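# Lower the held gear onto its shaft so it meshes

## Task

The left gripper starts out holding a gear a little above the top of a shaft. Slide the gear onto that shaft until it is fully seated and sitting square to the shaft, with its teeth engaged with the two neighbouring gears. Forcing or wedging it with too much push counts as a failure.

## Robot and tools

Robot: two six-joint arms with parallel grippers, left_arm and right_arm. Only left_arm, which already holds the gear, needs to act; right_arm should stay put. Joint order in every row and every per-arm list: waist (joint1), shoulder (joint2), elbow (joint3), wrist pitch (joint4), wrist yaw (joint5), wrist roll (joint6), then the gripper. Stated joint ranges in rad: waist -2.618 to 3.054, shoulder 0.000 to 3.142, elbow 0.000 to 3.142, wrist pitch -1.571 to 1.571, wrist yaw -1.571 to 1.571, wrist roll -2.094 to 2.094; each real end may differ by up to 0.059 rad.

Frames: the scene frame has its origin at table-top height between the two arm bases, +z up, +x out across the table, left_arm on the +y side. left_arm's base sits near (+0.006, +0.304, -0.005) m, right_arm's near (-0.002, -0.271, -0.001) m, both almost level. Each arm's reported end_effector_position (m) and end_effector_quat_wxyz are in that arm's own base frame; the position is the point between the finger pads, just behind the fingertips. Fingers point along the gripper's +z and close along its y. Reported hand poses may be off by a few cm.

Row format (shared by execute_actions and move): one flat list of 14 numbers, each in [-1, 1]: six joint values then the opening for left_arm, then the same seven for right_arm. Joint values are offsets, not poses: they are measured from the "Joint targets" shown at the start of that action or move, not from the preceding row. Scale: 1.0 equals 2.224 rad for waist, shoulder and elbow, and 8.485 rad for the three wrist joints. So a 0.01 rad shoulder change is about 0.0045, and 0.01 rad of wrist about 0.0012. Sending the same offset again moves the arm further. The opening number is absolute: +1 fully open (about 87 mm between pads), +0.5 about 69 mm, 0 about 43 mm, -0.5 about 18 mm, -1 closed. To keep a grip unchanged, resend its current command; writing 0 means about 43 mm, not no change. To grip firmly, command about 0.04 below the grip_measured value at contact.

execute_actions(actions, cameras): actions is a list of actions; each action is up to 15 rows, one per 1/30 s step, the last row held if fewer. An action exceeding a joint's range by more than 0.059 rad is refused. cameras: list of names (cam_high, cam_left_wrist, cam_right_wrist, or "all"); an empty actions list returns the state and all images.

move(target, speed, blend, opening_speed, blocking, cameras): target is one 14-number row or a list of up to 15 rows, all offsets from the same current Joint targets. speed is the peak joint speed in rad/s (0.01 to 12.57, default 0.5), one value or one per target. blend in rad rounds corners between list targets (0 = stop at each). opening_speed (0.2 or more, per second on the -1..+1 scale) ramps the gripper. blocking=false returns after about 0.5 s while the move continues. Paths do not avoid obstacles; a faster move or a target set deeper past a contact hits and presses harder. The result adds a "move:" line: done, off_target (resting more than 0.035 rad from target, e.g. blocked by contact), moving, held or fault, plus limits=held if steps were withheld.

wait(seconds 0 to 10, cameras) lets time pass holding commands. stop(cameras) brakes a running move. zoom_image(camera, region [x0,y0,x1,y1] pixels, at most 504 by 504) enlarges part of the latest image of that camera; images are 896x504. read_manual(section) gives licence text only. finished_scene(scene: current scene number) ends the scene irreversibly; call nothing after it.

Result lines: Joint positions (rad, gripper 0 closed to 1 open), Joint velocities (may read "within noise"), Joint targets (base for your next offsets), Tool commands, grip_measured (on the command scale, ±about 1 mm error), Joint torques (include gravity; positive toward larger angle), "joint sent to its limit", "joint command not followed" (clearance check altered targets), MOTOR HOT (above 75 °C; at 90 °C the arm folds and idles).

Suggested order: look with cameras (cam_high and cam_left_wrist) to check the gear hole is aligned over the shaft tip, correct small lateral errors with tiny joint offsets, then lower slowly with small steps and low speed, keeping the gear square. Watch for off_target or rising torques, which signal contact or jamming; back off and realign rather than pushing. Once seated and meshed, open the gripper gently and lift clear.

Avoid: dropping or releasing the gear while it moves, fast or deep presses, hitting the table, the fixed bar, plate and rail behind the arms, or the other arm, anything falling off the table, loads on the wrist-camera cables, and holding the arm stretched long enough to overheat.

Each tool is called by a JSON object that holds its "api" and its "payload", one argument or row to a line.

## Session

{"api": "execute_actions", "payload": {
  "actions": []
}}

{"api": "zoom_image", "payload": {
  "camera": "cam_left_wrist",
  "region": [300, 60, 700, 360]
}}

Nothing of this call was run. Scene 2 begins with your next reply.

Nothing of this call was run. Scene 2 begins with your next reply.

{"api": "execute_actions", "payload": {
  "actions": []
}}

{"api": "zoom_image", "payload": {
  "camera": "cam_high",
  "region": [490, 210, 580, 290]
}}

Scene clock: 0.00 s.
left_arm: end_effector_position=(+0.2826, -0.1438, +0.1208) grip_measured=-0.511 end_effector_quat_wxyz=(-0.008, +0.859, +0.512, +0.005) | right_arm: end_effector_position=(+0.3825, +0.0000, +0.3605) grip_measured=+1.000 end_effector_quat_wxyz=(+0.707, +0.000, +0.707, +0.000)
Joint positions: left_arm=[-0.61 1.758 1.505 -1.329 -0.015 1.457 0.244] | right_arm=[0 1.047 1.047 0 0 0 1]
Joint velocities: within noise
Joint torques (N m): no reading
Heat: left arm: 28 °C; right arm: 26 °C.
Joint targets: left_arm=[-0.607 1.747 1.512 -1.335 -0.020 1.457] | right_arm=[0.000 1.043 1.058 0.005 -0.001 0.000]
Tool commands: left_gripper/opening=-1.0 right_gripper/opening=+1.0

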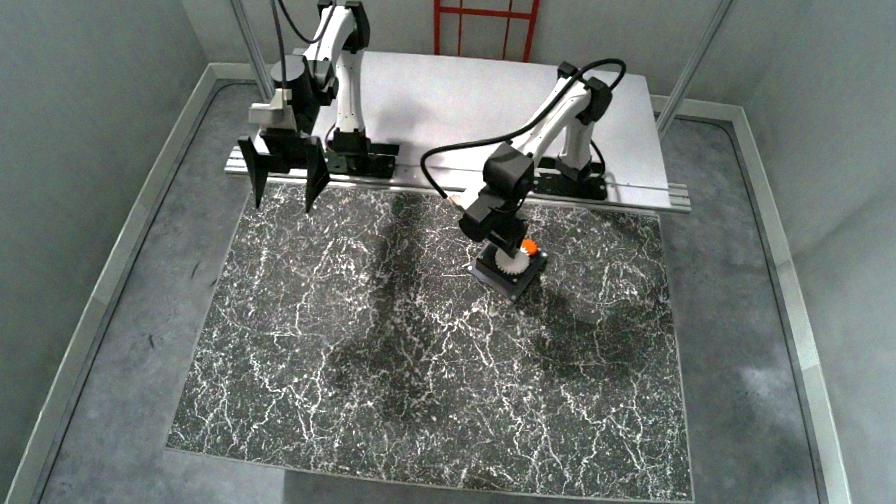

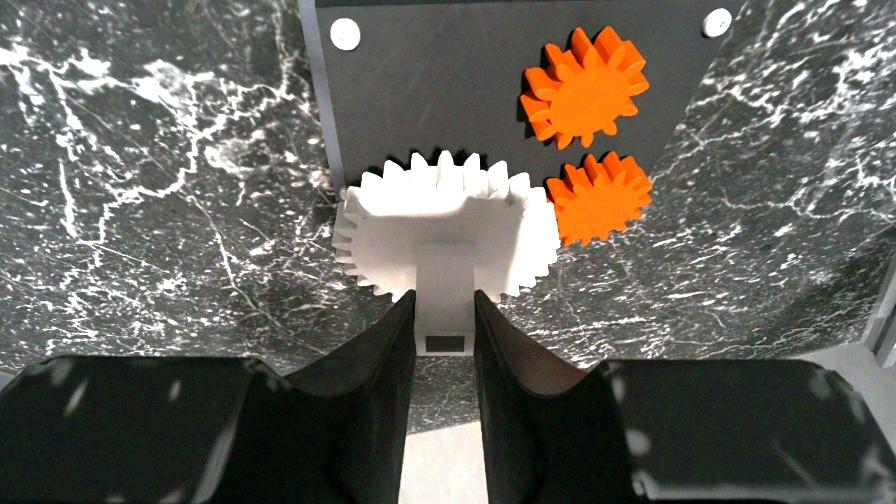

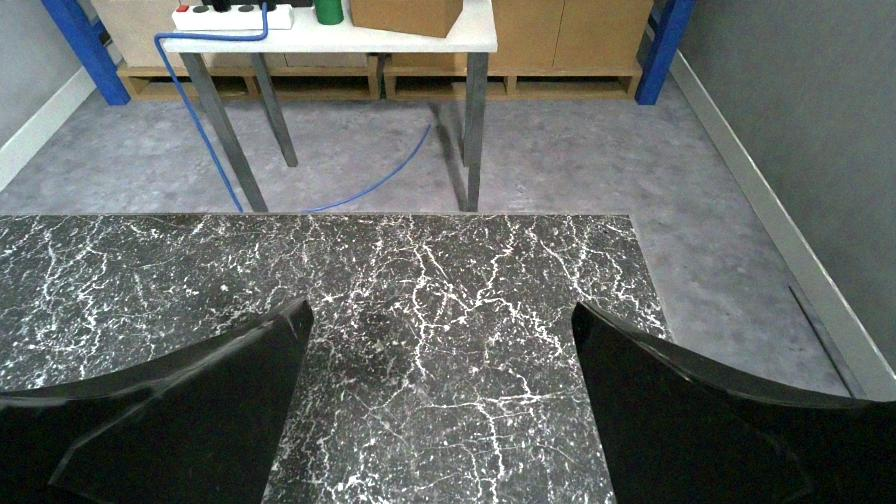

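Scaled by 5.600 from the camera's 896x504 image, which has a finer 1280x720 frame.

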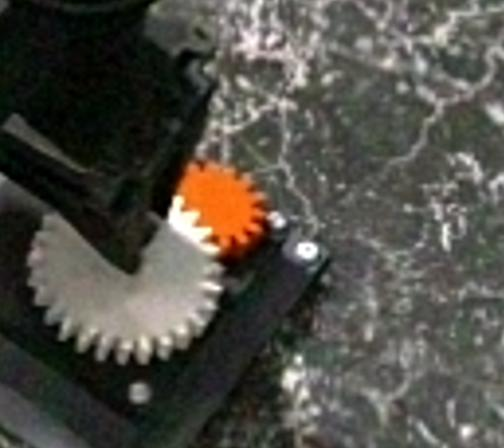

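{"api": "move", "payload": {
  "target": [
    [0,0,0.0263,-0.0070,0,0,-1,0,0,0,0,0,0,1],
    [0,0.0882,0.1390,-0.0125,0,0,-1,0,0,0,0,0,0,1]
  ],
  "blend": 0.02,
  "speed": 0.8,
  "cameras": ["cam_high","cam_left_wrist"]
}}

{"api": "zoom_image", "payload": {
  "camera": "cam_left_wrist",
  "region": [540, 50, 840, 290]
}}

{"api": "zoom_image", "payload": {
  "camera": "cam_high",
  "region": [480, 220, 560, 290]
}}

{"api": "move", "payload": {
  "target": [0,0.008,0.105,-0.028,0,0,-1,0,0,0,0,0,0,1],
  "speed": 0.8,
  "cameras": ["cam_left_wrist"]
}}

{"api": "zoom_image", "payload": {
  "camera": "cam_left_wrist",
  "region": [520, 0, 820, 240]
}}

Scene clock: 8.43 s.
left_arm: end_effector_position=(+0.3232, -0.1722, +0.1391) grip_measured=-0.511 end_effector_quat_wxyz=(+0.006, +0.859, +0.512, +0.011) | right_arm: end_effector_position=(+0.3825, +0.0000, +0.3605) grip_measured=+1.000 end_effector_quat_wxyz=(+0.707, +0.000, +0.707, +0.000)
Joint positions: left_arm=[-0.61 1.93 1.798 -1.42 -0.015 1.457 0.244] | right_arm=[0 1.047 1.047 0 0 0 1]
Joint torques (N m): left_arm=[0.03 -6.89 7.19 0.19 0.12 -0.01] | right_arm=[-0.24 -2.84 8.1 2.25 -0.07 0.1]
Heat: left arm: 29 °C; right arm: 28 °C.
Joint targets: left_arm=[-0.607 1.943 1.822 -1.441 -0.020 1.457] | right_arm=[0.000 1.043 1.058 0.005 -0.001 0.000]
move: done
camera_calibration:
cam_left_wrist: T_world_to_cam=[[-0.87727, 0.479307, -0.0257329, 0.368215], [0.277399, 0.550012, 0.787741, -0.0851923], [0.391723, 0.683924, -0.615468, 0.218228], [0, 0, 0, 1]] pos_world=[0.261172, -0.278882, 0.210897]
Images, in order (width x height): cam_high 896x504, cam_left_wrist 896x504.

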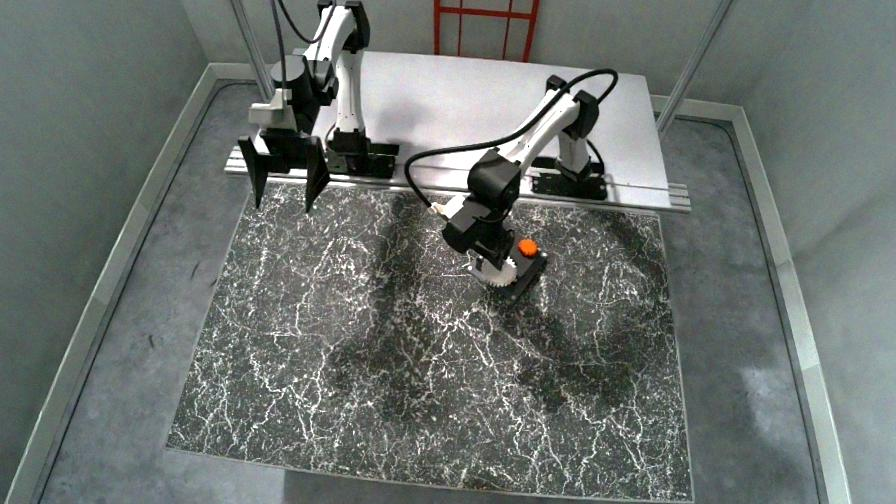

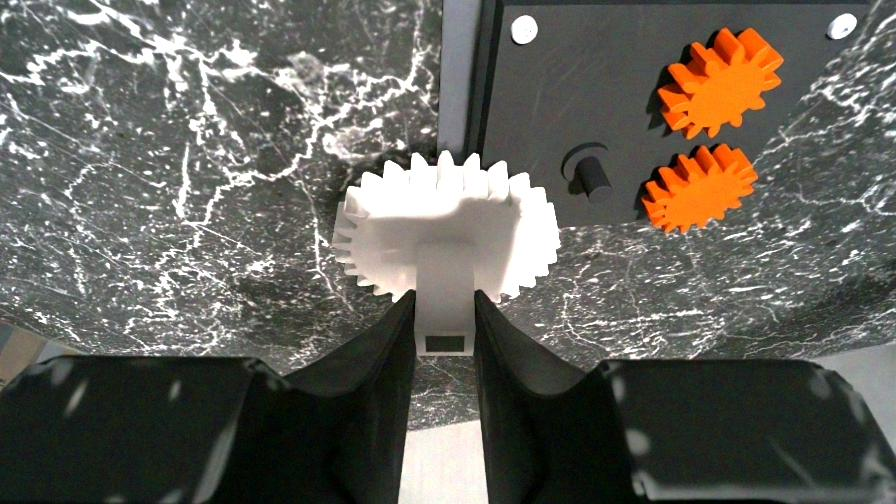

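Scaled by 1.680 from the camera's 896x504 image, which has a finer 1280x720 frame.

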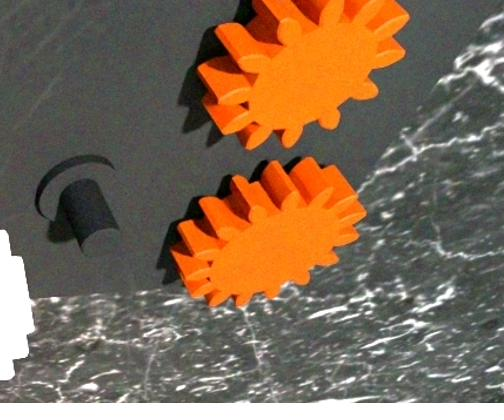

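Scaled by 6.300 from the camera's 896x504 image, which has a finer 1280x720 frame.

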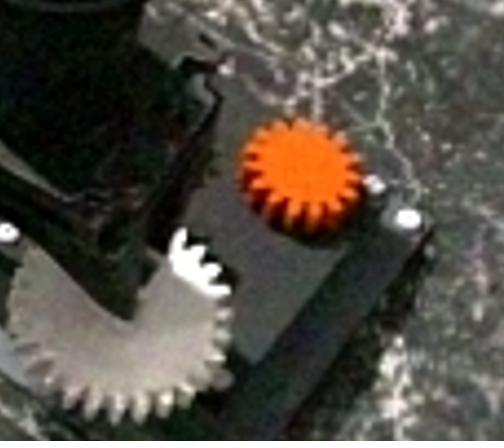

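the call would take left_arm's wrist pitch more than 0.059 radians past the lower end of its range (-1.571 radians), so nothing of the call was run. Give that joint a number nearer 0 in that row, or first move the joint away from that end.

Scaled by 1.680 from the camera's 896x504 image, which has a finer 1280x720 frame.

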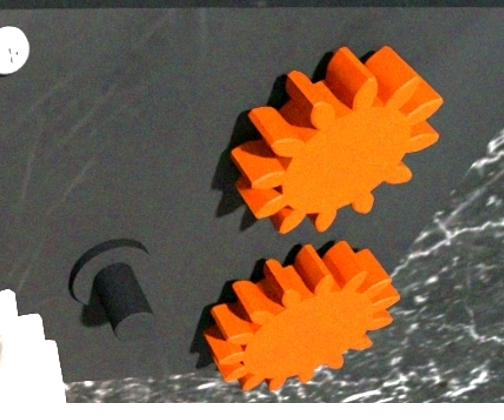

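{"api": "move", "payload": {
  "target": [-0.0225,0.004,0.0585,-0.0152,0,0,-1,0,0,0,0,0,0,1],
  "speed": 0.8,
  "cameras": ["cam_left_wrist"]
}}

{"api": "zoom_image", "payload": {
  "camera": "cam_left_wrist",
  "region": [520, 0, 820, 240]
}}

Scene clock: 22.43 s.
left_arm: end_effector_position=(+0.3110, -0.1839, +0.1718) grip_measured=-0.511 end_effector_quat_wxyz=(+0.008, +0.871, +0.492, +0.011) | right_arm: end_effector_position=(+0.3825, +0.0000, +0.3605) grip_measured=+1.000 end_effector_quat_wxyz=(+0.707, +0.000, +0.707, +0.000)
Joint positions: left_arm=[-0.656 1.93 1.93 -1.548 -0.015 1.457 0.244] | right_arm=[0 1.047 1.047 0 0 0 1]
Joint torques (N m): left_arm=[-0.31 -5.98 6.91 0.24 0.12 -0.02] | right_arm=[-0.24 -2.84 8.1 2.25 -0.07 0.09]
Heat: left arm: 31 °C; right arm: 31 °C.
Joint targets: left_arm=[-0.657 1.952 1.952 -1.570 -0.020 1.457] | right_arm=[0.000 1.043 1.058 0.005 -0.001 0.000]
move: done
camera_calibration:
cam_left_wrist: T_world_to_cam=[[-0.854143, 0.519223, -0.029114, 0.364685], [0.300402, 0.538324, 0.787379, -0.110448], [0.424498, 0.663788, -0.615781, 0.237281], [0, 0, 0, 1]] pos_world=[0.243947, -0.2874, 0.243695]
Images, in order (width x height): cam_left_wrist 896x504.

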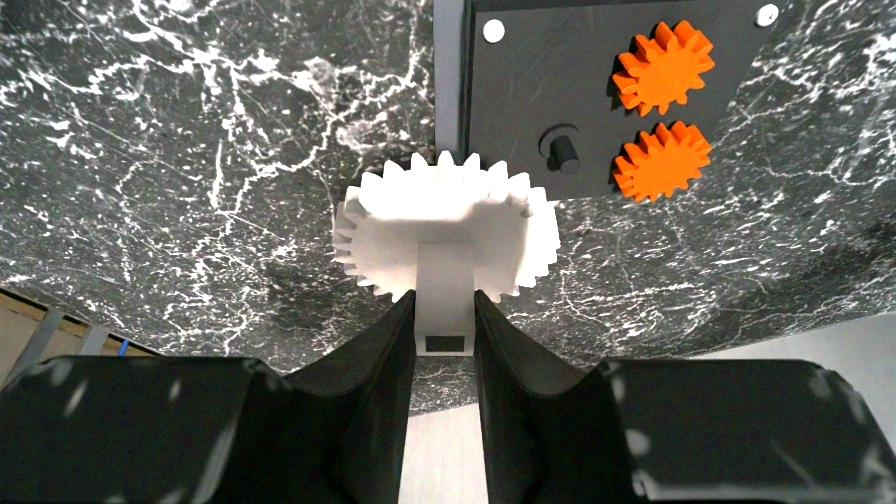

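Scaled by 1.680 from the camera's 896x504 image, which has a finer 1280x720 frame.

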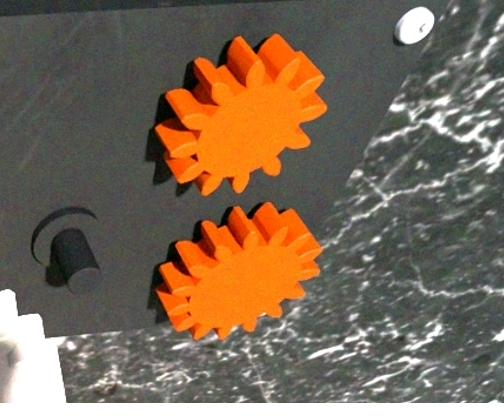

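{"api": "move", "payload": {
  "target": [0.0157,-0.1169,-0.2082,0.0259,0,0,-1,0,0,0,0,0,0,1],
  "speed": 0.7
}}

Scene clock: 66.37 s.
left_arm: end_effector_position=(+0.2713, -0.1446, +0.1272) grip_measured=-0.511 end_effector_quat_wxyz=(-0.013, +0.865, +0.502, +0.002) | right_arm: end_effector_position=(+0.3825, +0.0000, +0.3605) grip_measured=+1.000 end_effector_quat_wxyz=(+0.707, +0.000, +0.707, +0.000)
Joint positions: left_arm=[-0.633 1.731 1.498 -1.359 -0.015 1.457 0.244] | right_arm=[0 1.047 1.047 0 0 0 1]
Joint torques (N m): left_arm=[0.85 -9.39 4.53 0.4 0.13 -0.03] | right_arm=[-0.24 -2.84 8.1 2.25 -0.07 0.09]
Heat: left arm: 32 °C; right arm: 34 °C.
Joint targets: left_arm=[-0.622 1.692 1.489 -1.350 -0.020 1.457] | right_arm=[0.000 1.043 1.058 0.005 -0.001 0.000]
move: off_target (left_arm); left_arm: the shoulder is farthest, 0.039 rad from its target

{"api": "move", "payload": {
  "target": [0.0036,-0.002,-0.0130,0.0030,0,0,-1,0,0,0,0,0,0,1],
  "speed": 0.06,
  "cameras": ["cam_high","cam_left_wrist"]
}}

{"api": "zoom_image", "payload": {
  "camera": "cam_left_wrist",
  "region": [400, 0, 700, 240]
}}

Scene clock: 73.23 s.
left_arm: end_effector_position=(+0.2716, -0.1421, +0.1199) grip_measured=-0.511 end_effector_quat_wxyz=(-0.014, +0.863, +0.505, +0.002) | right_arm: end_effector_position=(+0.3825, +0.0000, +0.3605) grip_measured=+1.000 end_effector_quat_wxyz=(+0.707, +0.000, +0.707, +0.000)
Joint positions: left_arm=[-0.626 1.731 1.469 -1.334 -0.015 1.457 0.244] | right_arm=[0 1.047 1.047 0 0 0 1]
Joint torques (N m): left_arm=[0.85 -9.68 4.6 0.41 0.12 -0.04] | right_arm=[-0.24 -2.82 8.1 2.25 -0.06 0.1]
Heat: left arm: 32 °C; right arm: 34 °C.
Joint targets: left_arm=[-0.615 1.687 1.460 -1.325 -0.020 1.457] | right_arm=[0.000 1.043 1.058 0.005 -0.001 0.000]
move: off_target (left_arm); left_arm: the shoulder is farthest, 0.043 rad from its target
camera_calibration:
cam_left_wrist: T_world_to_cam=[[-0.86965, 0.493334, 0.0182085, 0.302669], [0.314465, 0.525152, 0.790776, -0.0863308], [0.380554, 0.693424, -0.611835, 0.20998], [0, 0, 0, 1]] pos_world=[0.210455, -0.249585, 0.19123]
Images, in order (width x height): cam_high 896x504, cam_left_wrist 896x504.

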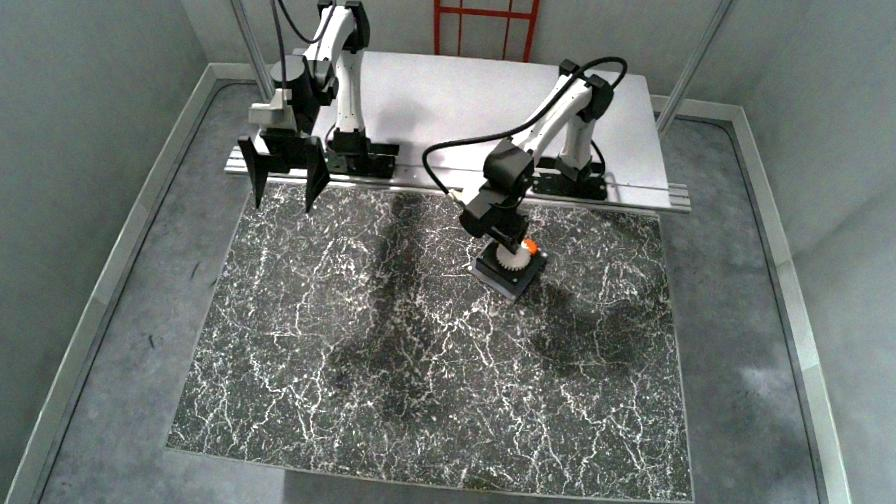

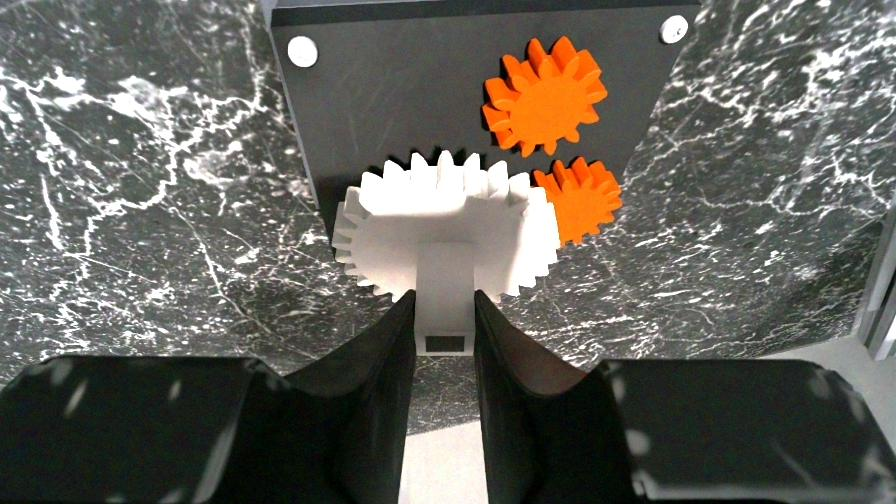

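Scaled by 1.680 from the camera's 896x504 image, which has a finer 1280x720 frame.

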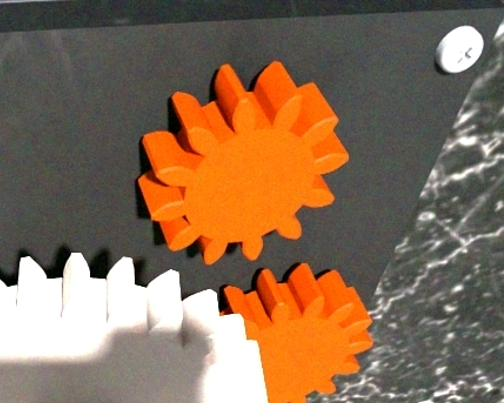

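{"api": "move", "payload": {
  "target": [0,0,-0.0088,0.0023,0,0,-1,0,0,0,0,0,0,1],
  "speed": 0.05
}}

Scene clock: 85.17 s.
left_arm: end_effector_position=(+0.2710, -0.1417, +0.1172) grip_measured=-0.511 end_effector_quat_wxyz=(-0.012, +0.863, +0.505, +0.003) | right_arm: end_effector_position=(+0.3825, +0.0000, +0.3605) grip_measured=+1.000 end_effector_quat_wxyz=(+0.707, +0.000, +0.707, +0.000)
Joint positions: left_arm=[-0.626 1.724 1.451 -1.318 -0.015 1.457 0.244] | right_arm=[0 1.047 1.047 0 0 0 1]
Joint torques (N m): left_arm=[0.84 -9.24 4.45 0.44 0.12 -0.02] | right_arm=[-0.24 -2.84 8.1 2.25 -0.07 0.09]
Heat: left arm: 34 °C; right arm: 34 °C.
Joint targets: left_arm=[-0.615 1.687 1.440 -1.305 -0.020 1.457] | right_arm=[0.000 1.043 1.058 0.005 -0.001 0.000]
move: off_target (left_arm); left_arm: the shoulder is farthest, 0.037 rad from its target

{"api": "move", "payload": {
  "target": [0,0,-0.0079,0.0021,0,0,-1,0,0,0,0,0,0,1],
  "speed": 0.05
}}

Scene clock: 88.30 s.
left_arm: end_effector_position=(+0.2711, -0.1417, +0.1170) grip_measured=-0.511 end_effector_quat_wxyz=(-0.008, +0.863, +0.505, +0.005) | right_arm: end_effector_position=(+0.3825, +0.0000, +0.3605) grip_measured=+1.000 end_effector_quat_wxyz=(+0.707, +0.000, +0.707, +0.000)
Joint positions: left_arm=[-0.626 1.714 1.439 -1.305 -0.015 1.457 0.244] | right_arm=[0 1.047 1.047 0 0 0 1]
Joint torques (N m): left_arm=[0.92 -8.34 3.97 0.52 0.12 -0.02] | right_arm=[-0.24 -2.84 8.09 2.25 -0.07 0.09]
Heat: left arm: 35 °C; right arm: 34 °C.
Joint targets: left_arm=[-0.615 1.687 1.423 -1.288 -0.020 1.457] | right_arm=[0.000 1.043 1.058 0.005 -0.001 0.000]
move: done

{"api": "move", "payload": {
  "target": [0.0036,0,0,0,0,0,-1,0,0,0,0,0,0,1],
  "speed": 0.03
}}

{"api": "move", "payload": {
  "target": [0.0036,0,0,0,0,0,-1,0,0,0,0,0,0,1],
  "speed": 0.03
}}

Scene clock: 96.17 s.
left_arm: end_effector_position=(+0.2731, -0.1403, +0.1169) grip_measured=-0.511 end_effector_quat_wxyz=(-0.005, +0.861, +0.508, +0.006) | right_arm: end_effector_position=(+0.3825, +0.0000, +0.3605) grip_measured=+1.000 end_effector_quat_wxyz=(+0.707, +0.000, +0.707, +0.000)
Joint positions: left_arm=[-0.618 1.714 1.439 -1.3 -0.015 1.457 0.244] | right_arm=[0 1.047 1.047 0 0 0 1]
Joint torques (N m): left_arm=[0.88 -8.44 4.23 0.51 0.12 -0.03] | right_arm=[-0.25 -2.84 8.1 2.25 -0.07 0.09]
Heat: left arm: 35 °C; right arm: 35 °C.
Joint targets: left_arm=[-0.606 1.687 1.423 -1.287 -0.020 1.457] | right_arm=[0.000 1.043 1.058 0.005 -0.001 0.000]
move: done

Scene clock: 96.87 s.
left_arm: end_effector_position=(+0.2744, -0.1385, +0.1166) grip_measured=-0.511 end_effector_quat_wxyz=(-0.005, +0.859, +0.511, +0.006) | right_arm: end_effector_position=(+0.3825, +0.0000, +0.3605) grip_measured=+1.000 end_effector_quat_wxyz=(+0.707, +0.000, +0.707, +0.000)
Joint positions: left_arm=[-0.611 1.714 1.437 -1.298 -0.015 1.457 0.244] | right_arm=[0 1.047 1.047 0 0 0 1]
Joint torques (N m): left_arm=[0.98 -8.39 4.21 0.5 0.12 -0.03] | right_arm=[-0.24 -2.84 8.1 2.25 -0.07 0.09]
Heat: left arm: 35 °C; right arm: 35 °C.
Joint targets: left_arm=[-0.598 1.687 1.423 -1.288 -0.020 1.457] | right_arm=[0.000 1.043 1.058 0.005 -0.001 0.000]
move: done

{"api": "move", "payload": {
  "target": [0.0045,0,-0.001,0.0003,0,0,-1,0,0,0,0,0,0,1],
  "speed": 0.03
}}

{"api": "move", "payload": {
  "target": [0.0045,0,-0.001,0.0003,0,0,-1,0,0,0,0,0,0,1],
  "speed": 0.03,
  "cameras": ["cam_left_wrist"]
}}

{"api": "zoom_image", "payload": {
  "camera": "cam_left_wrist",
  "region": [300, 60, 700, 360]
}}

Scene clock: 102.10 s.
left_arm: end_effector_position=(+0.2760, -0.1360, +0.1163) grip_measured=-0.511 end_effector_quat_wxyz=(-0.004, +0.857, +0.515, +0.006) | right_arm: end_effector_position=(+0.3825, +0.0000, +0.3605) grip_measured=+1.000 end_effector_quat_wxyz=(+0.707, +0.000, +0.707, +0.000)
Joint positions: left_arm=[-0.601 1.714 1.436 -1.295 -0.015 1.457 0.244] | right_arm=[0 1.047 1.047 0 0 0 1]
Joint torques (N m): left_arm=[1.07 -8.34 4.1 0.47 0.12 -0.03] | right_arm=[-0.24 -2.84 8.1 2.25 -0.07 0.09]
Heat: left arm: 35 °C; right arm: 35 °C.
Joint targets: left_arm=[-0.588 1.687 1.420 -1.285 -0.020 1.457] | right_arm=[0.000 1.043 1.058 0.005 -0.001 0.000]
move: done

Scene clock: 102.80 s.
left_arm: end_effector_position=(+0.2777, -0.1334, +0.1161) grip_measured=-0.511 end_effector_quat_wxyz=(-0.003, +0.854, +0.520, +0.007) | right_arm: end_effector_position=(+0.3825, +0.0000, +0.3605) grip_measured=+1.000 end_effector_quat_wxyz=(+0.707, +0.000, +0.707, +0.000)
Joint positions: left_arm=[-0.591 1.714 1.436 -1.293 -0.015 1.457 0.244] | right_arm=[0 1.047 1.047 0 0 0 1]
Joint torques (N m): left_arm=[1.05 -8.35 4 0.48 0.11 -0.01] | right_arm=[-0.24 -2.84 8.1 2.25 -0.07 0.09]
Heat: left arm: 35 °C; right arm: 35 °C.
Joint targets: left_arm=[-0.579 1.687 1.418 -1.283 -0.020 1.457] | right_arm=[0.000 1.043 1.058 0.005 -0.001 0.000]
move: done
camera_calibration:
cam_left_wrist: T_world_to_cam=[[-0.886324, 0.463031, -0.00565902, 0.307131], [0.280336, 0.54626, 0.789311, -0.0773868], [0.368567, 0.697999, -0.613968, 0.203579], [0, 0, 0, 1]] pos_world=[0.21888, -0.242036, 0.187811]
Images, in order (width x height): cam_left_wrist 896x504.

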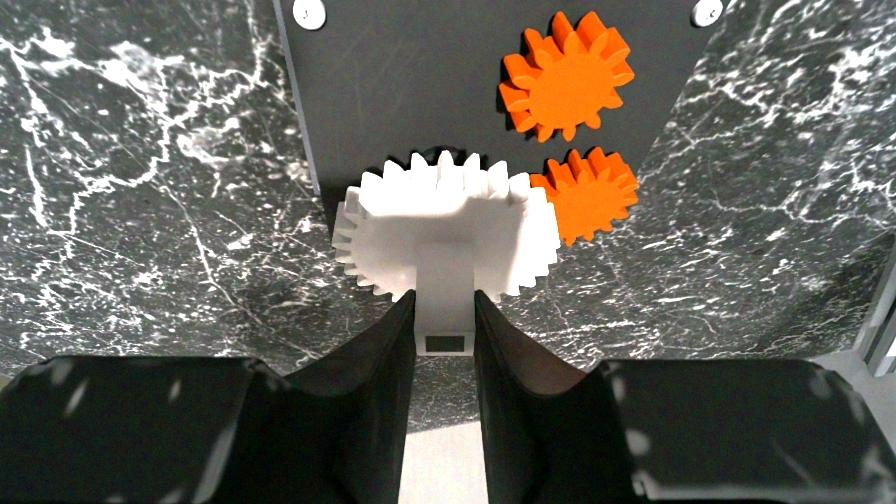

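Scaled by 1.260 from the camera's 896x504 image, which has a finer 1280x720 frame.

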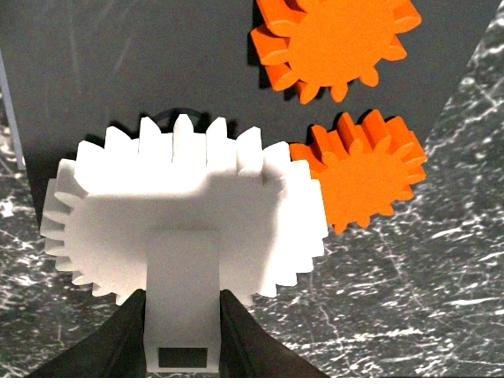

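{"api": "move", "payload": {
  "target": [-0.0247,0,0.002,-0.0005,0,0,-1,0,0,0,0,0,0,1],
  "speed": 0.06
}}

{"api": "move", "payload": {
  "target": [-0.0036,0,0,0,0,0,-1,0,0,0,0,0,0,1],
  "speed": 0.03
}}

{"api": "move", "payload": {
  "target": [-0.0036,0,0,0,0,0,-1,0,0,0,0,0,0,1],
  "speed": 0.03
}}

{"api": "move", "payload": {
  "target": [-0.0036,0,0,0,0,0,-1,0,0,0,0,0,0,1],
  "speed": 0.03
}}

Scene clock: 120.57 s.
left_arm: end_effector_position=(+0.2743, -0.1410, +0.1167) grip_measured=-0.511 end_effector_quat_wxyz=(-0.006, +0.863, +0.505, +0.012) | right_arm: end_effector_position=(+0.3825, +0.0000, +0.3605) grip_measured=+1.000 end_effector_quat_wxyz=(+0.707, +0.000, +0.707, +0.000)
Joint positions: left_arm=[-0.625 1.714 1.436 -1.293 -0.027 1.457 0.244] | right_arm=[0 1.047 1.047 0 0 0 1]
Joint torques (N m): left_arm=[-0.83 -8.32 4.42 0.45 0.29 -0.05] | right_arm=[-0.24 -2.84 8.1 2.25 -0.06 0.09]
Heat: left arm: 35 °C; right arm: 36 °C.
Joint targets: left_arm=[-0.633 1.687 1.423 -1.287 -0.020 1.457] | right_arm=[0.000 1.043 1.058 0.005 -0.001 0.000]
move: done

Scene clock: 121.27 s.
left_arm: end_effector_position=(+0.2731, -0.1433, +0.1167) grip_measured=-0.511 end_effector_quat_wxyz=(-0.006, +0.865, +0.501, +0.013) | right_arm: end_effector_position=(+0.3825, +0.0000, +0.3605) grip_measured=+1.000 end_effector_quat_wxyz=(+0.707, +0.000, +0.707, +0.000)
Joint positions: left_arm=[-0.634 1.714 1.436 -1.293 -0.028 1.457 0.244] | right_arm=[0 1.047 1.047 0 0 0 1]
Joint torques (N m): left_arm=[-0.77 -8.31 4.36 0.43 0.28 -0.01] | right_arm=[-0.24 -2.84 8.1 2.25 -0.06 0.1]
Heat: left arm: 35 °C; right arm: 36 °C.
Joint targets: left_arm=[-0.642 1.687 1.423 -1.287 -0.020 1.457] | right_arm=[0.000 1.043 1.058 0.005 -0.001 0.000]
move: done

Scene clock: 121.97 s.
left_arm: end_effector_position=(+0.2710, -0.1455, +0.1158) grip_measured=-0.511 end_effector_quat_wxyz=(-0.007, +0.867, +0.497, +0.011) | right_arm: end_effector_position=(+0.3825, +0.0000, +0.3605) grip_measured=+1.000 end_effector_quat_wxyz=(+0.707, +0.000, +0.707, +0.000)
Joint positions: left_arm=[-0.643 1.714 1.432 -1.292 -0.027 1.457 0.244] | right_arm=[0 1.047 1.047 0 0 0 1]
Joint torques (N m): left_arm=[-0.76 -8.38 4.62 0.43 0.25 -0.03] | right_arm=[-0.24 -2.84 8.09 2.25 -0.06 0.09]
Heat: left arm: 35 °C; right arm: 36 °C.
Joint targets: left_arm=[-0.650 1.687 1.423 -1.287 -0.020 1.457] | right_arm=[0.000 1.043 1.058 0.005 -0.001 0.000]
move: done

Scene clock: 122.67 s.
left_arm: end_effector_position=(+0.2704, -0.1467, +0.1158) grip_measured=-0.511 end_effector_quat_wxyz=(-0.007, +0.868, +0.496, +0.011) | right_arm: end_effector_position=(+0.3825, +0.0000, +0.3605) grip_measured=+1.000 end_effector_quat_wxyz=(+0.707, +0.000, +0.707, +0.000)
Joint positions: left_arm=[-0.647 1.714 1.432 -1.292 -0.027 1.457 0.244] | right_arm=[0 1.047 1.047 0 0 0 1]
Joint torques (N m): left_arm=[-1.01 -8.35 4.67 0.44 0.25 -0.01] | right_arm=[-0.24 -2.84 8.1 2.25 -0.07 0.09]
Heat: left arm: 35 °C; right arm: 36 °C.
Joint targets: left_arm=[-0.657 1.687 1.423 -1.287 -0.020 1.457] | right_arm=[0.000 1.043 1.058 0.005 -0.001 0.000]
move: done

{"api": "move", "payload": {
  "target": [0.001,0,-0.0115,0.003,0,0,-1,0,0,0,0,0,0,1],
  "speed": 0.05
}}

Scene clock: 127.33 s.
left_arm: end_effector_position=(+0.2706, -0.1469, +0.1096) grip_measured=-0.511 end_effector_quat_wxyz=(-0.006, +0.868, +0.496, +0.012) | right_arm: end_effector_position=(+0.3825, +0.0000, +0.3605) grip_measured=+1.000 end_effector_quat_wxyz=(+0.707, +0.000, +0.707, +0.000)
Joint positions: left_arm=[-0.647 1.714 1.407 -1.265 -0.027 1.457 0.244] | right_arm=[0 1.047 1.047 0 0 0 1]
Joint torques (N m): left_arm=[-0.88 -8.31 4.63 0.43 0.27 -0.02] | right_arm=[-0.24 -2.84 8.1 2.25 -0.07 0.09]
Heat: left arm: 35 °C; right arm: 36 °C.
Joint targets: left_arm=[-0.655 1.687 1.397 -1.261 -0.020 1.457] | right_arm=[0.000 1.043 1.058 0.005 -0.001 0.000]
move: done

{"api": "move", "payload": {
  "target": [0,0,-0.0072,0.0019,0,0,-1,0,0,0,0,0,0,1],
  "speed": 0.05
}}

{"api": "move", "payload": {
  "target": [0,0,-0.0054,0.0014,0,0,-1,0,0,0,0,0,0,1],
  "speed": 0.05,
  "cameras": ["cam_left_wrist"]
}}

Scene clock: 132.00 s.
left_arm: end_effector_position=(+0.2708, -0.1469, +0.1077) grip_measured=-0.511 end_effector_quat_wxyz=(-0.005, +0.868, +0.496, +0.013) | right_arm: end_effector_position=(+0.3825, +0.0000, +0.3605) grip_measured=+1.000 end_effector_quat_wxyz=(+0.707, +0.000, +0.707, +0.000)
Joint positions: left_arm=[-0.647 1.714 1.4 -1.256 -0.027 1.457 0.244] | right_arm=[0 1.047 1.047 0 0 0 1]
Joint torques (N m): left_arm=[-0.85 -8.31 3.95 0.5 0.28 -0.02] | right_arm=[-0.24 -2.84 8.1 2.25 -0.06 0.09]
Heat: left arm: 35 °C; right arm: 36 °C.
Joint targets: left_arm=[-0.655 1.687 1.381 -1.245 -0.020 1.457] | right_arm=[0.000 1.043 1.058 0.005 -0.001 0.000]
move: done

Scene clock: 132.70 s.
left_arm: end_effector_position=(+0.2707, -0.1467, +0.1075) grip_measured=-0.511 end_effector_quat_wxyz=(-0.002, +0.868, +0.496, +0.014) | right_arm: end_effector_position=(+0.3825, +0.0000, +0.3605) grip_measured=+1.000 end_effector_quat_wxyz=(+0.707, +0.000, +0.707, +0.000)
Joint positions: left_arm=[-0.647 1.707 1.39 -1.247 -0.028 1.457 0.244] | right_arm=[0 1.047 1.047 0 0 0 1]
Joint torques (N m): left_arm=[-0.85 -7.58 3.67 0.52 0.25 -0.01] | right_arm=[-0.24 -2.84 8.1 2.25 -0.07 0.1]
Heat: left arm: 35 °C; right arm: 36 °C.
Joint targets: left_arm=[-0.655 1.687 1.369 -1.233 -0.020 1.457] | right_arm=[0.000 1.043 1.058 0.005 -0.001 0.000]
move: done
camera_calibration:
cam_left_wrist: T_world_to_cam=[[-0.858881, 0.511955, -0.0150228, 0.307793], [0.299207, 0.525339, 0.796551, -0.070296], [0.41569, 0.679648, -0.604384, 0.193592], [0, 0, 0, 1]] pos_world=[0.204917, -0.252221, 0.177622]
Images, in order (width x height): cam_left_wrist 896x504.

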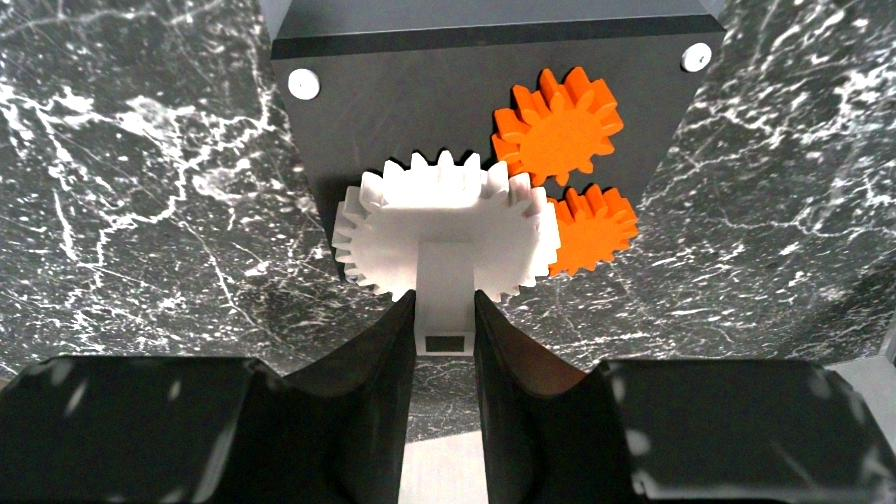

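{"api": "move", "payload": {
  "target": [0,-0.0068,-0.008,0.0003,0,0.010,-1,0,0,0,0,0,0,1],
  "speed": 0.06
}}

{"api": "move", "payload": {
  "target": [0,-0.0068,-0.008,0.0003,0,0.010,-1,0,0,0,0,0,0,1],
  "speed": 0.06,
  "cameras": ["cam_left_wrist"]
}}

{"api": "zoom_image", "payload": {
  "camera": "cam_left_wrist",
  "region": [440, 50, 680, 300]
}}

Scene clock: 152.33 s.
left_arm: end_effector_position=(+0.2708, -0.1465, +0.1072) grip_measured=-0.511 end_effector_quat_wxyz=(-0.001, +0.884, +0.466, +0.015) | right_arm: end_effector_position=(+0.3825, +0.0000, +0.3605) grip_measured=+1.000 end_effector_quat_wxyz=(+0.707, +0.000, +0.707, +0.000)
Joint positions: left_arm=[-0.647 1.692 1.372 -1.239 -0.028 1.524 0.244] | right_arm=[0 1.047 1.047 0 0 0 1]
Joint torques (N m): left_arm=[-0.92 -7.56 3.7 0.49 0.25 0.14] | right_arm=[-0.24 -2.84 8.1 2.25 -0.07 0.09]
Heat: left arm: 37 °C; right arm: 37 °C.
Joint targets: left_arm=[-0.655 1.672 1.351 -1.231 -0.020 1.542] | right_arm=[0.000 1.043 1.058 0.005 -0.001 0.000]
move: done

Scene clock: 154.13 s.
left_arm: end_effector_position=(+0.2711, -0.1457, +0.1053) grip_measured=-0.511 end_effector_quat_wxyz=(-0.004, +0.904, +0.428, +0.016) | right_arm: end_effector_position=(+0.3825, +0.0000, +0.3605) grip_measured=+1.000 end_effector_quat_wxyz=(+0.707, +0.000, +0.707, +0.000)
Joint positions: left_arm=[-0.647 1.682 1.352 -1.233 -0.032 1.61 0.244] | right_arm=[0 1.047 1.047 0 0 0 1]
Joint torques (N m): left_arm=[-0.83 -7.86 3.82 0.45 0.34 0.14] | right_arm=[-0.24 -2.82 8.09 2.25 -0.07 0.09]
Heat: left arm: 37 °C; right arm: 37 °C.
Joint targets: left_arm=[-0.655 1.657 1.333 -1.228 -0.020 1.627] | right_arm=[0.000 1.043 1.058 0.005 -0.001 0.000]
move: done
camera_calibration:
cam_left_wrist: T_world_to_cam=[[-0.770886, 0.636863, -0.0117995, 0.301618], [0.374735, 0.468419, 0.800098, -0.098352], [0.51508, 0.612363, -0.599753, 0.1542], [0, 0, 0, 1]] pos_world=[0.189944, -0.240446, 0.174732]
Images, in order (width x height): cam_left_wrist 896x504.

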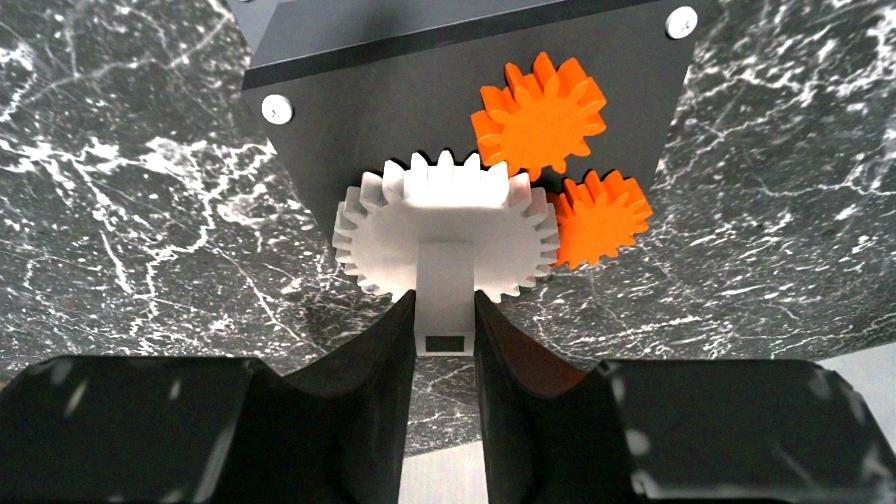

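Scaled by 2.016 from the camera's 896x504 image, which has a finer 1280x720 frame.

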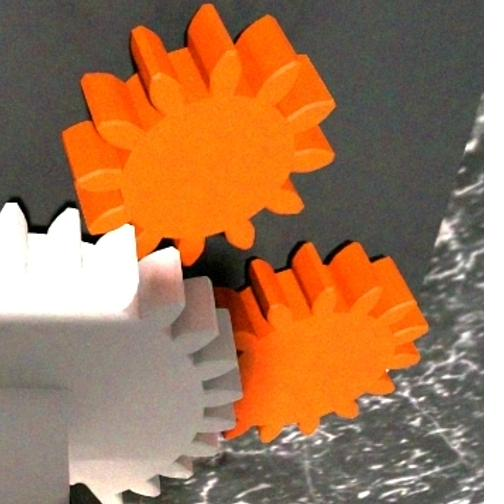

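{"api": "move", "payload": {
  "target": [0,0,-0.0072,0.0019,0,0,-1,0,0,0,0,0,0,1],
  "speed": 0.05
}}

Scene clock: 156.90 s.
left_arm: end_effector_position=(+0.2711, -0.1453, +0.1052) grip_measured=-0.511 end_effector_quat_wxyz=(-0.001, +0.904, +0.427, +0.019) | right_arm: end_effector_position=(+0.3825, +0.0000, +0.3605) grip_measured=+1.000 end_effector_quat_wxyz=(+0.707, +0.000, +0.707, +0.000)
Joint positions: left_arm=[-0.647 1.673 1.341 -1.223 -0.034 1.612 0.244] | right_arm=[0 1.047 1.047 0 0 0 1]
Joint torques (N m): left_arm=[-0.88 -7.19 3.4 0.51 0.32 0.15] | right_arm=[-0.24 -2.84 8.1 2.25 -0.06 0.09]
Heat: left arm: 37 °C; right arm: 37 °C.
Joint targets: left_arm=[-0.655 1.657 1.317 -1.212 -0.020 1.627] | right_arm=[0.000 1.043 1.058 0.005 -0.001 0.000]
move: done

{"api": "move", "payload": {
  "target": [0.001,0.0247,0.0207,-0.0045,0,0,-1,0,0,0,0,0,0,1],
  "speed": 0.08
}}

Scene clock: 169.53 s.
left_arm: end_effector_position=(+0.2715, -0.1456, +0.1053) grip_measured=-0.511 end_effector_quat_wxyz=(-0.005, +0.904, +0.427, +0.017) | right_arm: end_effector_position=(+0.3825, +0.0000, +0.3605) grip_measured=+1.000 end_effector_quat_wxyz=(+0.707, +0.000, +0.707, +0.000)
Joint positions: left_arm=[-0.647 1.684 1.355 -1.235 -0.034 1.612 0.244] | right_arm=[0 1.047 1.047 0 0 0 1]
Joint torques (N m): left_arm=[-0.61 -3.88 6 0.23 0.34 0.15] | right_arm=[-0.25 -2.84 8.1 2.25 -0.07 0.09]
Heat: left arm: 37 °C; right arm: 37 °C.
Joint targets: left_arm=[-0.653 1.712 1.364 -1.250 -0.020 1.627] | right_arm=[0.000 1.043 1.058 0.005 -0.001 0.000]
move: done

{"api": "move", "payload": {
  "target": [0,0.0106,0.0067,0.0005,0,-0.0175,-1,0,0,0,0,0,0,1],
  "speed": 0.07,
  "cameras": ["cam_left_wrist"]
}}

{"api": "zoom_image", "payload": {
  "camera": "cam_left_wrist",
  "region": [440, 50, 680, 300]
}}

Scene clock: 180.67 s.
left_arm: end_effector_position=(+0.2715, -0.1455, +0.1051) grip_measured=-0.511 end_effector_quat_wxyz=(-0.005, +0.878, +0.478, +0.017) | right_arm: end_effector_position=(+0.3825, +0.0000, +0.3605) grip_measured=+1.000 end_effector_quat_wxyz=(+0.707, +0.000, +0.707, +0.000)
Joint positions: left_arm=[-0.647 1.704 1.376 -1.239 -0.035 1.498 0.244] | right_arm=[0 1.047 1.047 0 0 0 1]
Joint torques (N m): left_arm=[-0.62 -3.64 5.53 0.32 0.35 -0.22] | right_arm=[-0.24 -2.84 8.1 2.25 -0.07 0.1]
Heat: left arm: 35 °C; right arm: 37 °C.
Joint targets: left_arm=[-0.653 1.736 1.379 -1.246 -0.020 1.479] | right_arm=[0.000 1.043 1.058 0.005 -0.001 0.000]
move: done
camera_calibration:
cam_left_wrist: T_world_to_cam=[[-0.837278, 0.546666, -0.0110181, 0.306541], [0.319623, 0.505688, 0.801325, -0.0782514], [0.443629, 0.66741, -0.598128, 0.180987], [0, 0, 0, 1]] pos_world=[0.20138, -0.248797, 0.174335]
Images, in order (width x height): cam_left_wrist 896x504.

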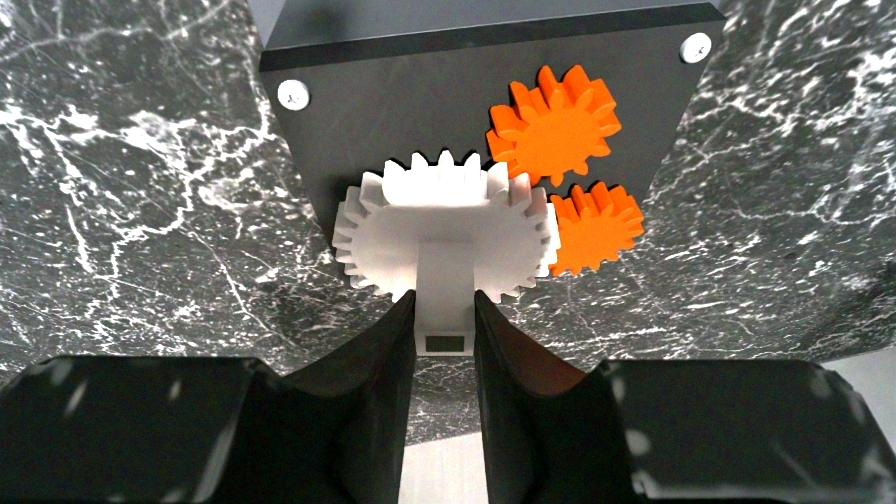

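Scaled by 2.016 from the camera's 896x504 image, which has a finer 1280x720 frame.

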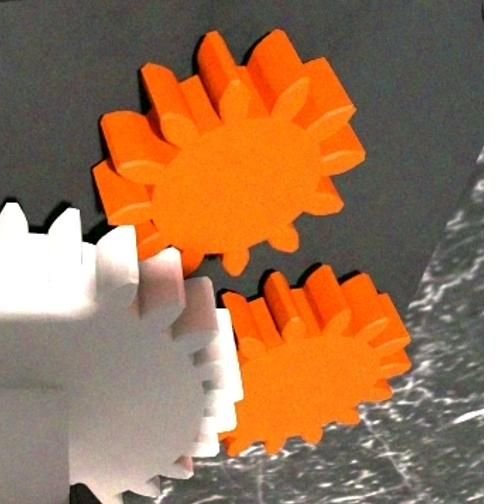

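{"api": "move", "payload": {
  "target": [0,0.002,-0.0090,0.0015,0.0,0,-1,0,0,0,0,0,0,1],
  "speed": 0.05
}}

{"api": "move", "payload": {
  "target": [0,0.0080,0.0095,-0.0004,0,-0.0100,-1,0,0,0,0,0,0,1],
  "speed": 0.07
}}

Scene clock: 191.70 s.
left_arm: end_effector_position=(+0.2715, -0.1455, +0.1051) grip_measured=-0.511 end_effector_quat_wxyz=(-0.005, +0.878, +0.478, +0.017) | right_arm: end_effector_position=(+0.3825, +0.0000, +0.3605) grip_measured=+1.000 end_effector_quat_wxyz=(+0.707, +0.000, +0.707, +0.000)
Joint positions: left_arm=[-0.647 1.704 1.376 -1.239 -0.035 1.498 0.244] | right_arm=[0 1.047 1.047 0 0 0 1]
Joint torques (N m): left_arm=[-0.61 -3.26 3.89 0.47 0.35 -0.21] | right_arm=[-0.24 -2.82 8.1 2.25 -0.06 0.09]
Heat: left arm: 34 °C; right arm: 38 °C.
Joint targets: left_arm=[-0.653 1.740 1.359 -1.233 -0.020 1.479] | right_arm=[0.000 1.043 1.058 0.005 -0.001 0.000]
move: off_target (left_arm); left_arm: the shoulder is farthest, 0.036 rad from its target

Scene clock: 193.33 s.
left_arm: end_effector_position=(+0.2714, -0.1455, +0.1048) grip_measured=-0.511 end_effector_quat_wxyz=(-0.006, +0.858, +0.513, +0.020) | right_arm: end_effector_position=(+0.3825, +0.0000, +0.3605) grip_measured=+1.000 end_effector_quat_wxyz=(+0.707, +0.000, +0.707, +0.000)
Joint positions: left_arm=[-0.65 1.717 1.389 -1.239 -0.042 1.413 0.244] | right_arm=[0 1.047 1.047 0 0 0 1]
Joint torques (N m): left_arm=[-0.43 -3.07 4.63 0.42 0.41 -0.21] | right_arm=[-0.24 -2.84 8.1 2.25 -0.07 0.09]
Heat: left arm: 34 °C; right arm: 38 °C.
Joint targets: left_arm=[-0.653 1.758 1.379 -1.237 -0.020 1.394] | right_arm=[0.000 1.043 1.058 0.005 -0.001 0.000]
move: off_target (left_arm); left_arm: the shoulder is farthest, 0.041 rad from its target

{"api": "move", "payload": {
  "target": [0,-0.0486,-0.0274,0.0077,0,0,-1,0,0,0,0,0,0,1],
  "speed": 0.1
}}

Scene clock: 220.60 s.
left_arm: end_effector_position=(+0.2704, -0.1445, +0.1066) grip_measured=-0.511 end_effector_quat_wxyz=(+0.015, +0.857, +0.515, +0.029) | right_arm: end_effector_position=(+0.3825, +0.0000, +0.3605) grip_measured=+1.000 end_effector_quat_wxyz=(+0.707, +0.000, +0.707, +0.000)
Joint positions: left_arm=[-0.65 1.668 1.34 -1.193 -0.043 1.411 0.244] | right_arm=[0 1.047 1.047 0 0 0 1]
Joint torques (N m): left_arm=[-0.38 -7.24 3.74 0.66 0.45 -0.19] | right_arm=[-0.24 -2.84 8.1 2.25 -0.07 0.09]
Heat: left arm: 32 °C; right arm: 38 °C.
Joint targets: left_arm=[-0.653 1.650 1.318 -1.171 -0.020 1.394] | right_arm=[0.000 1.043 1.058 0.005 -0.001 0.000]
move: done

{"api": "wait", "payload": {
  "seconds": 0,
  "cameras": ["cam_high","cam_left_wrist"]
}}

{"api": "zoom_image", "payload": {
  "camera": "cam_left_wrist",
  "region": [300, 60, 700, 320]
}}

{"api": "zoom_image", "payload": {
  "camera": "cam_high",
  "region": [470, 220, 560, 310]
}}

Scene clock: 227.07 s.
left_arm: end_effector_position=(+0.2704, -0.1445, +0.1066) grip_measured=-0.511 end_effector_quat_wxyz=(+0.015, +0.857, +0.515, +0.029) | right_arm: end_effector_position=(+0.3825, +0.0000, +0.3605) grip_measured=+1.000 end_effector_quat_wxyz=(+0.707, +0.000, +0.707, +0.000)
Joint positions: left_arm=[-0.65 1.668 1.34 -1.193 -0.043 1.41 0.244] | right_arm=[0 1.047 1.047 0 0 0 1]
Joint torques (N m): left_arm=[-0.38 -7.27 3.66 0.67 0.46 -0.2] | right_arm=[-0.24 -2.84 8.1 2.25 -0.07 0.09]
Heat: left arm: 33 °C; right arm: 39 °C.
Joint targets: left_arm=[-0.653 1.650 1.318 -1.171 -0.020 1.394] | right_arm=[0.000 1.043 1.058 0.005 -0.001 0.000]
Tool commands: left_gripper/opening=-1.0 right_gripper/opening=+1.0
camera_calibration:
cam_left_wrist: T_world_to_cam=[[-0.879009, 0.472851, -0.0612846, 0.311079], [0.239979, 0.549805, 0.800078, -0.0514878], [0.412012, 0.688568, -0.596758, 0.193132], [0, 0, 0, 1]] pos_world=[0.206224, -0.25177, 0.175511]
Images, in order (width x height): cam_high 896x504, cam_left_wrist 896x504.

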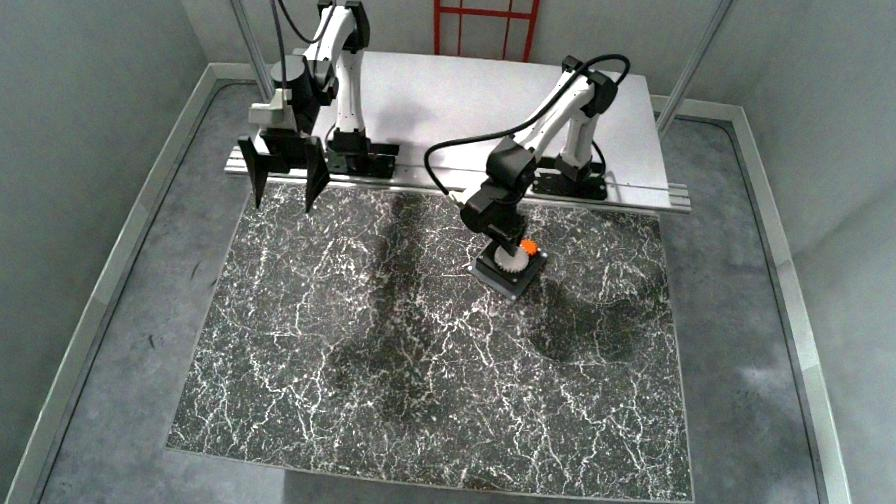

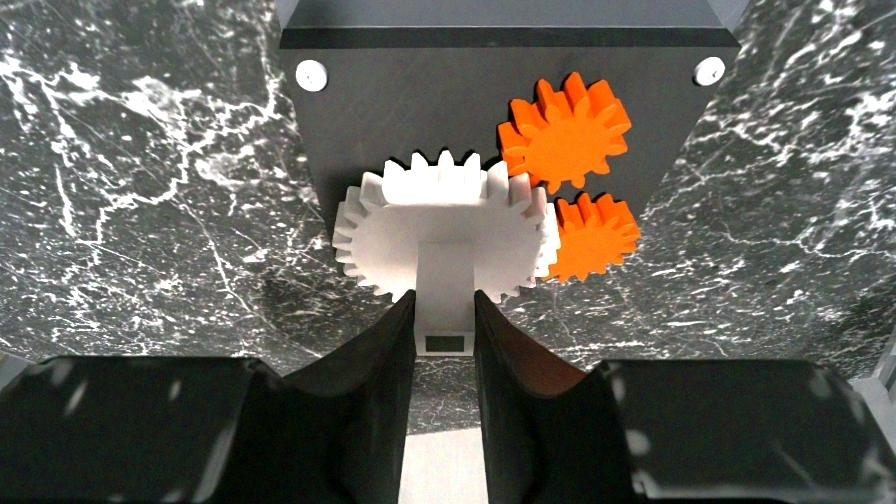

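Scaled by 1.260 from the camera's 896x504 image, which has a finer 1280x720 frame.

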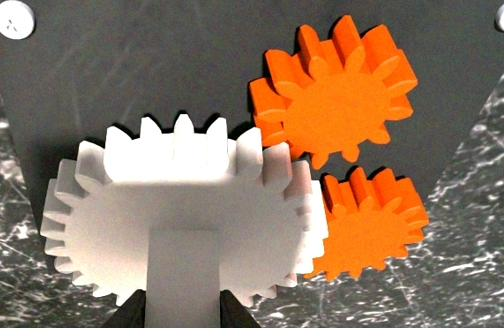

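Scaled by 5.600 from the camera's 896x504 image, which has a finer 1280x720 frame.

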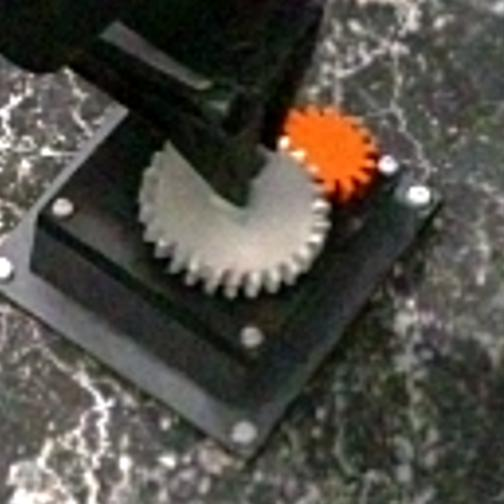

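{"api": "move", "payload": {
  "target": [0.0184,-0.0315,-0.0333,0.0093,0.0024,0,-1,0,0,0,0,0,0,1],
  "speed": 0.08,
  "cameras": ["cam_left_wrist"]
}}

{"api": "zoom_image", "payload": {
  "camera": "cam_left_wrist",
  "region": [300, 60, 700, 320]
}}

Scene clock: 253.20 s.
left_arm: end_effector_position=(+0.2695, -0.1420, +0.1089) grip_measured=-0.511 end_effector_quat_wxyz=(+0.055, +0.850, +0.523, +0.031) | right_arm: end_effector_position=(+0.3825, +0.0000, +0.3605) grip_measured=+1.000 end_effector_quat_wxyz=(+0.707, +0.000, +0.707, +0.000)
Joint positions: left_arm=[-0.629 1.591 1.268 -1.122 -0.015 1.41 0.244] | right_arm=[0 1.047 1.047 0 0 0 1]
Joint torques (N m): left_arm=[1.43 -6.3 3.71 0.88 0.37 -0.21] | right_arm=[-0.24 -2.84 8.1 2.25 -0.07 0.09]
Heat: left arm: 35 °C; right arm: 39 °C.
Joint targets: left_arm=[-0.612 1.580 1.245 -1.093 0.000 1.394] | right_arm=[0.000 1.043 1.058 0.005 -0.001 0.000]
move: done
camera_calibration:
cam_left_wrist: T_world_to_cam=[[-0.8835, 0.449679, -0.131213, 0.314784], [0.194464, 0.606926, 0.7706, -0.0309237], [0.42616, 0.655308, -0.623666, 0.187612], [0, 0, 0, 1]] pos_world=[0.204172, -0.245727, 0.182141]
Images, in order (width x height): cam_left_wrist 896x504.

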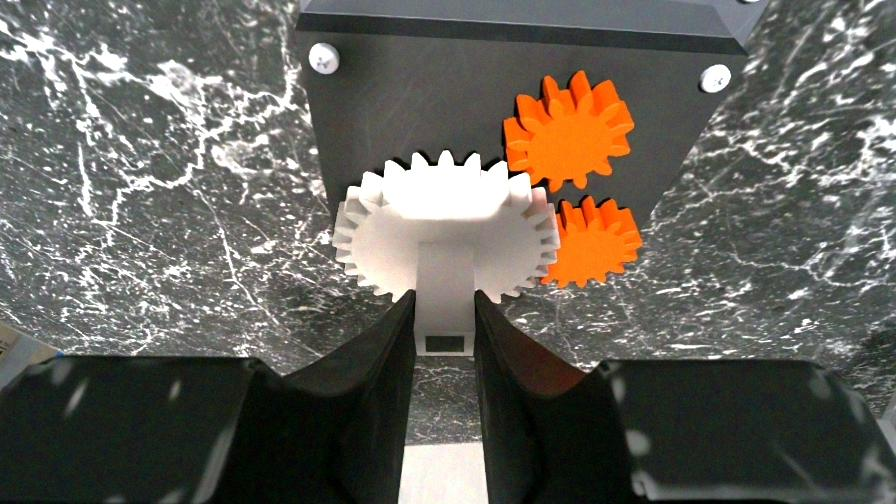

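Scaled by 1.260 from the camera's 896x504 image, which has a finer 1280x720 frame.

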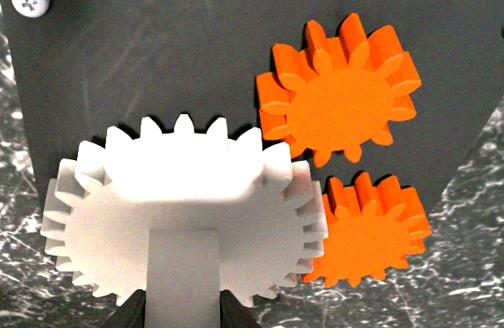

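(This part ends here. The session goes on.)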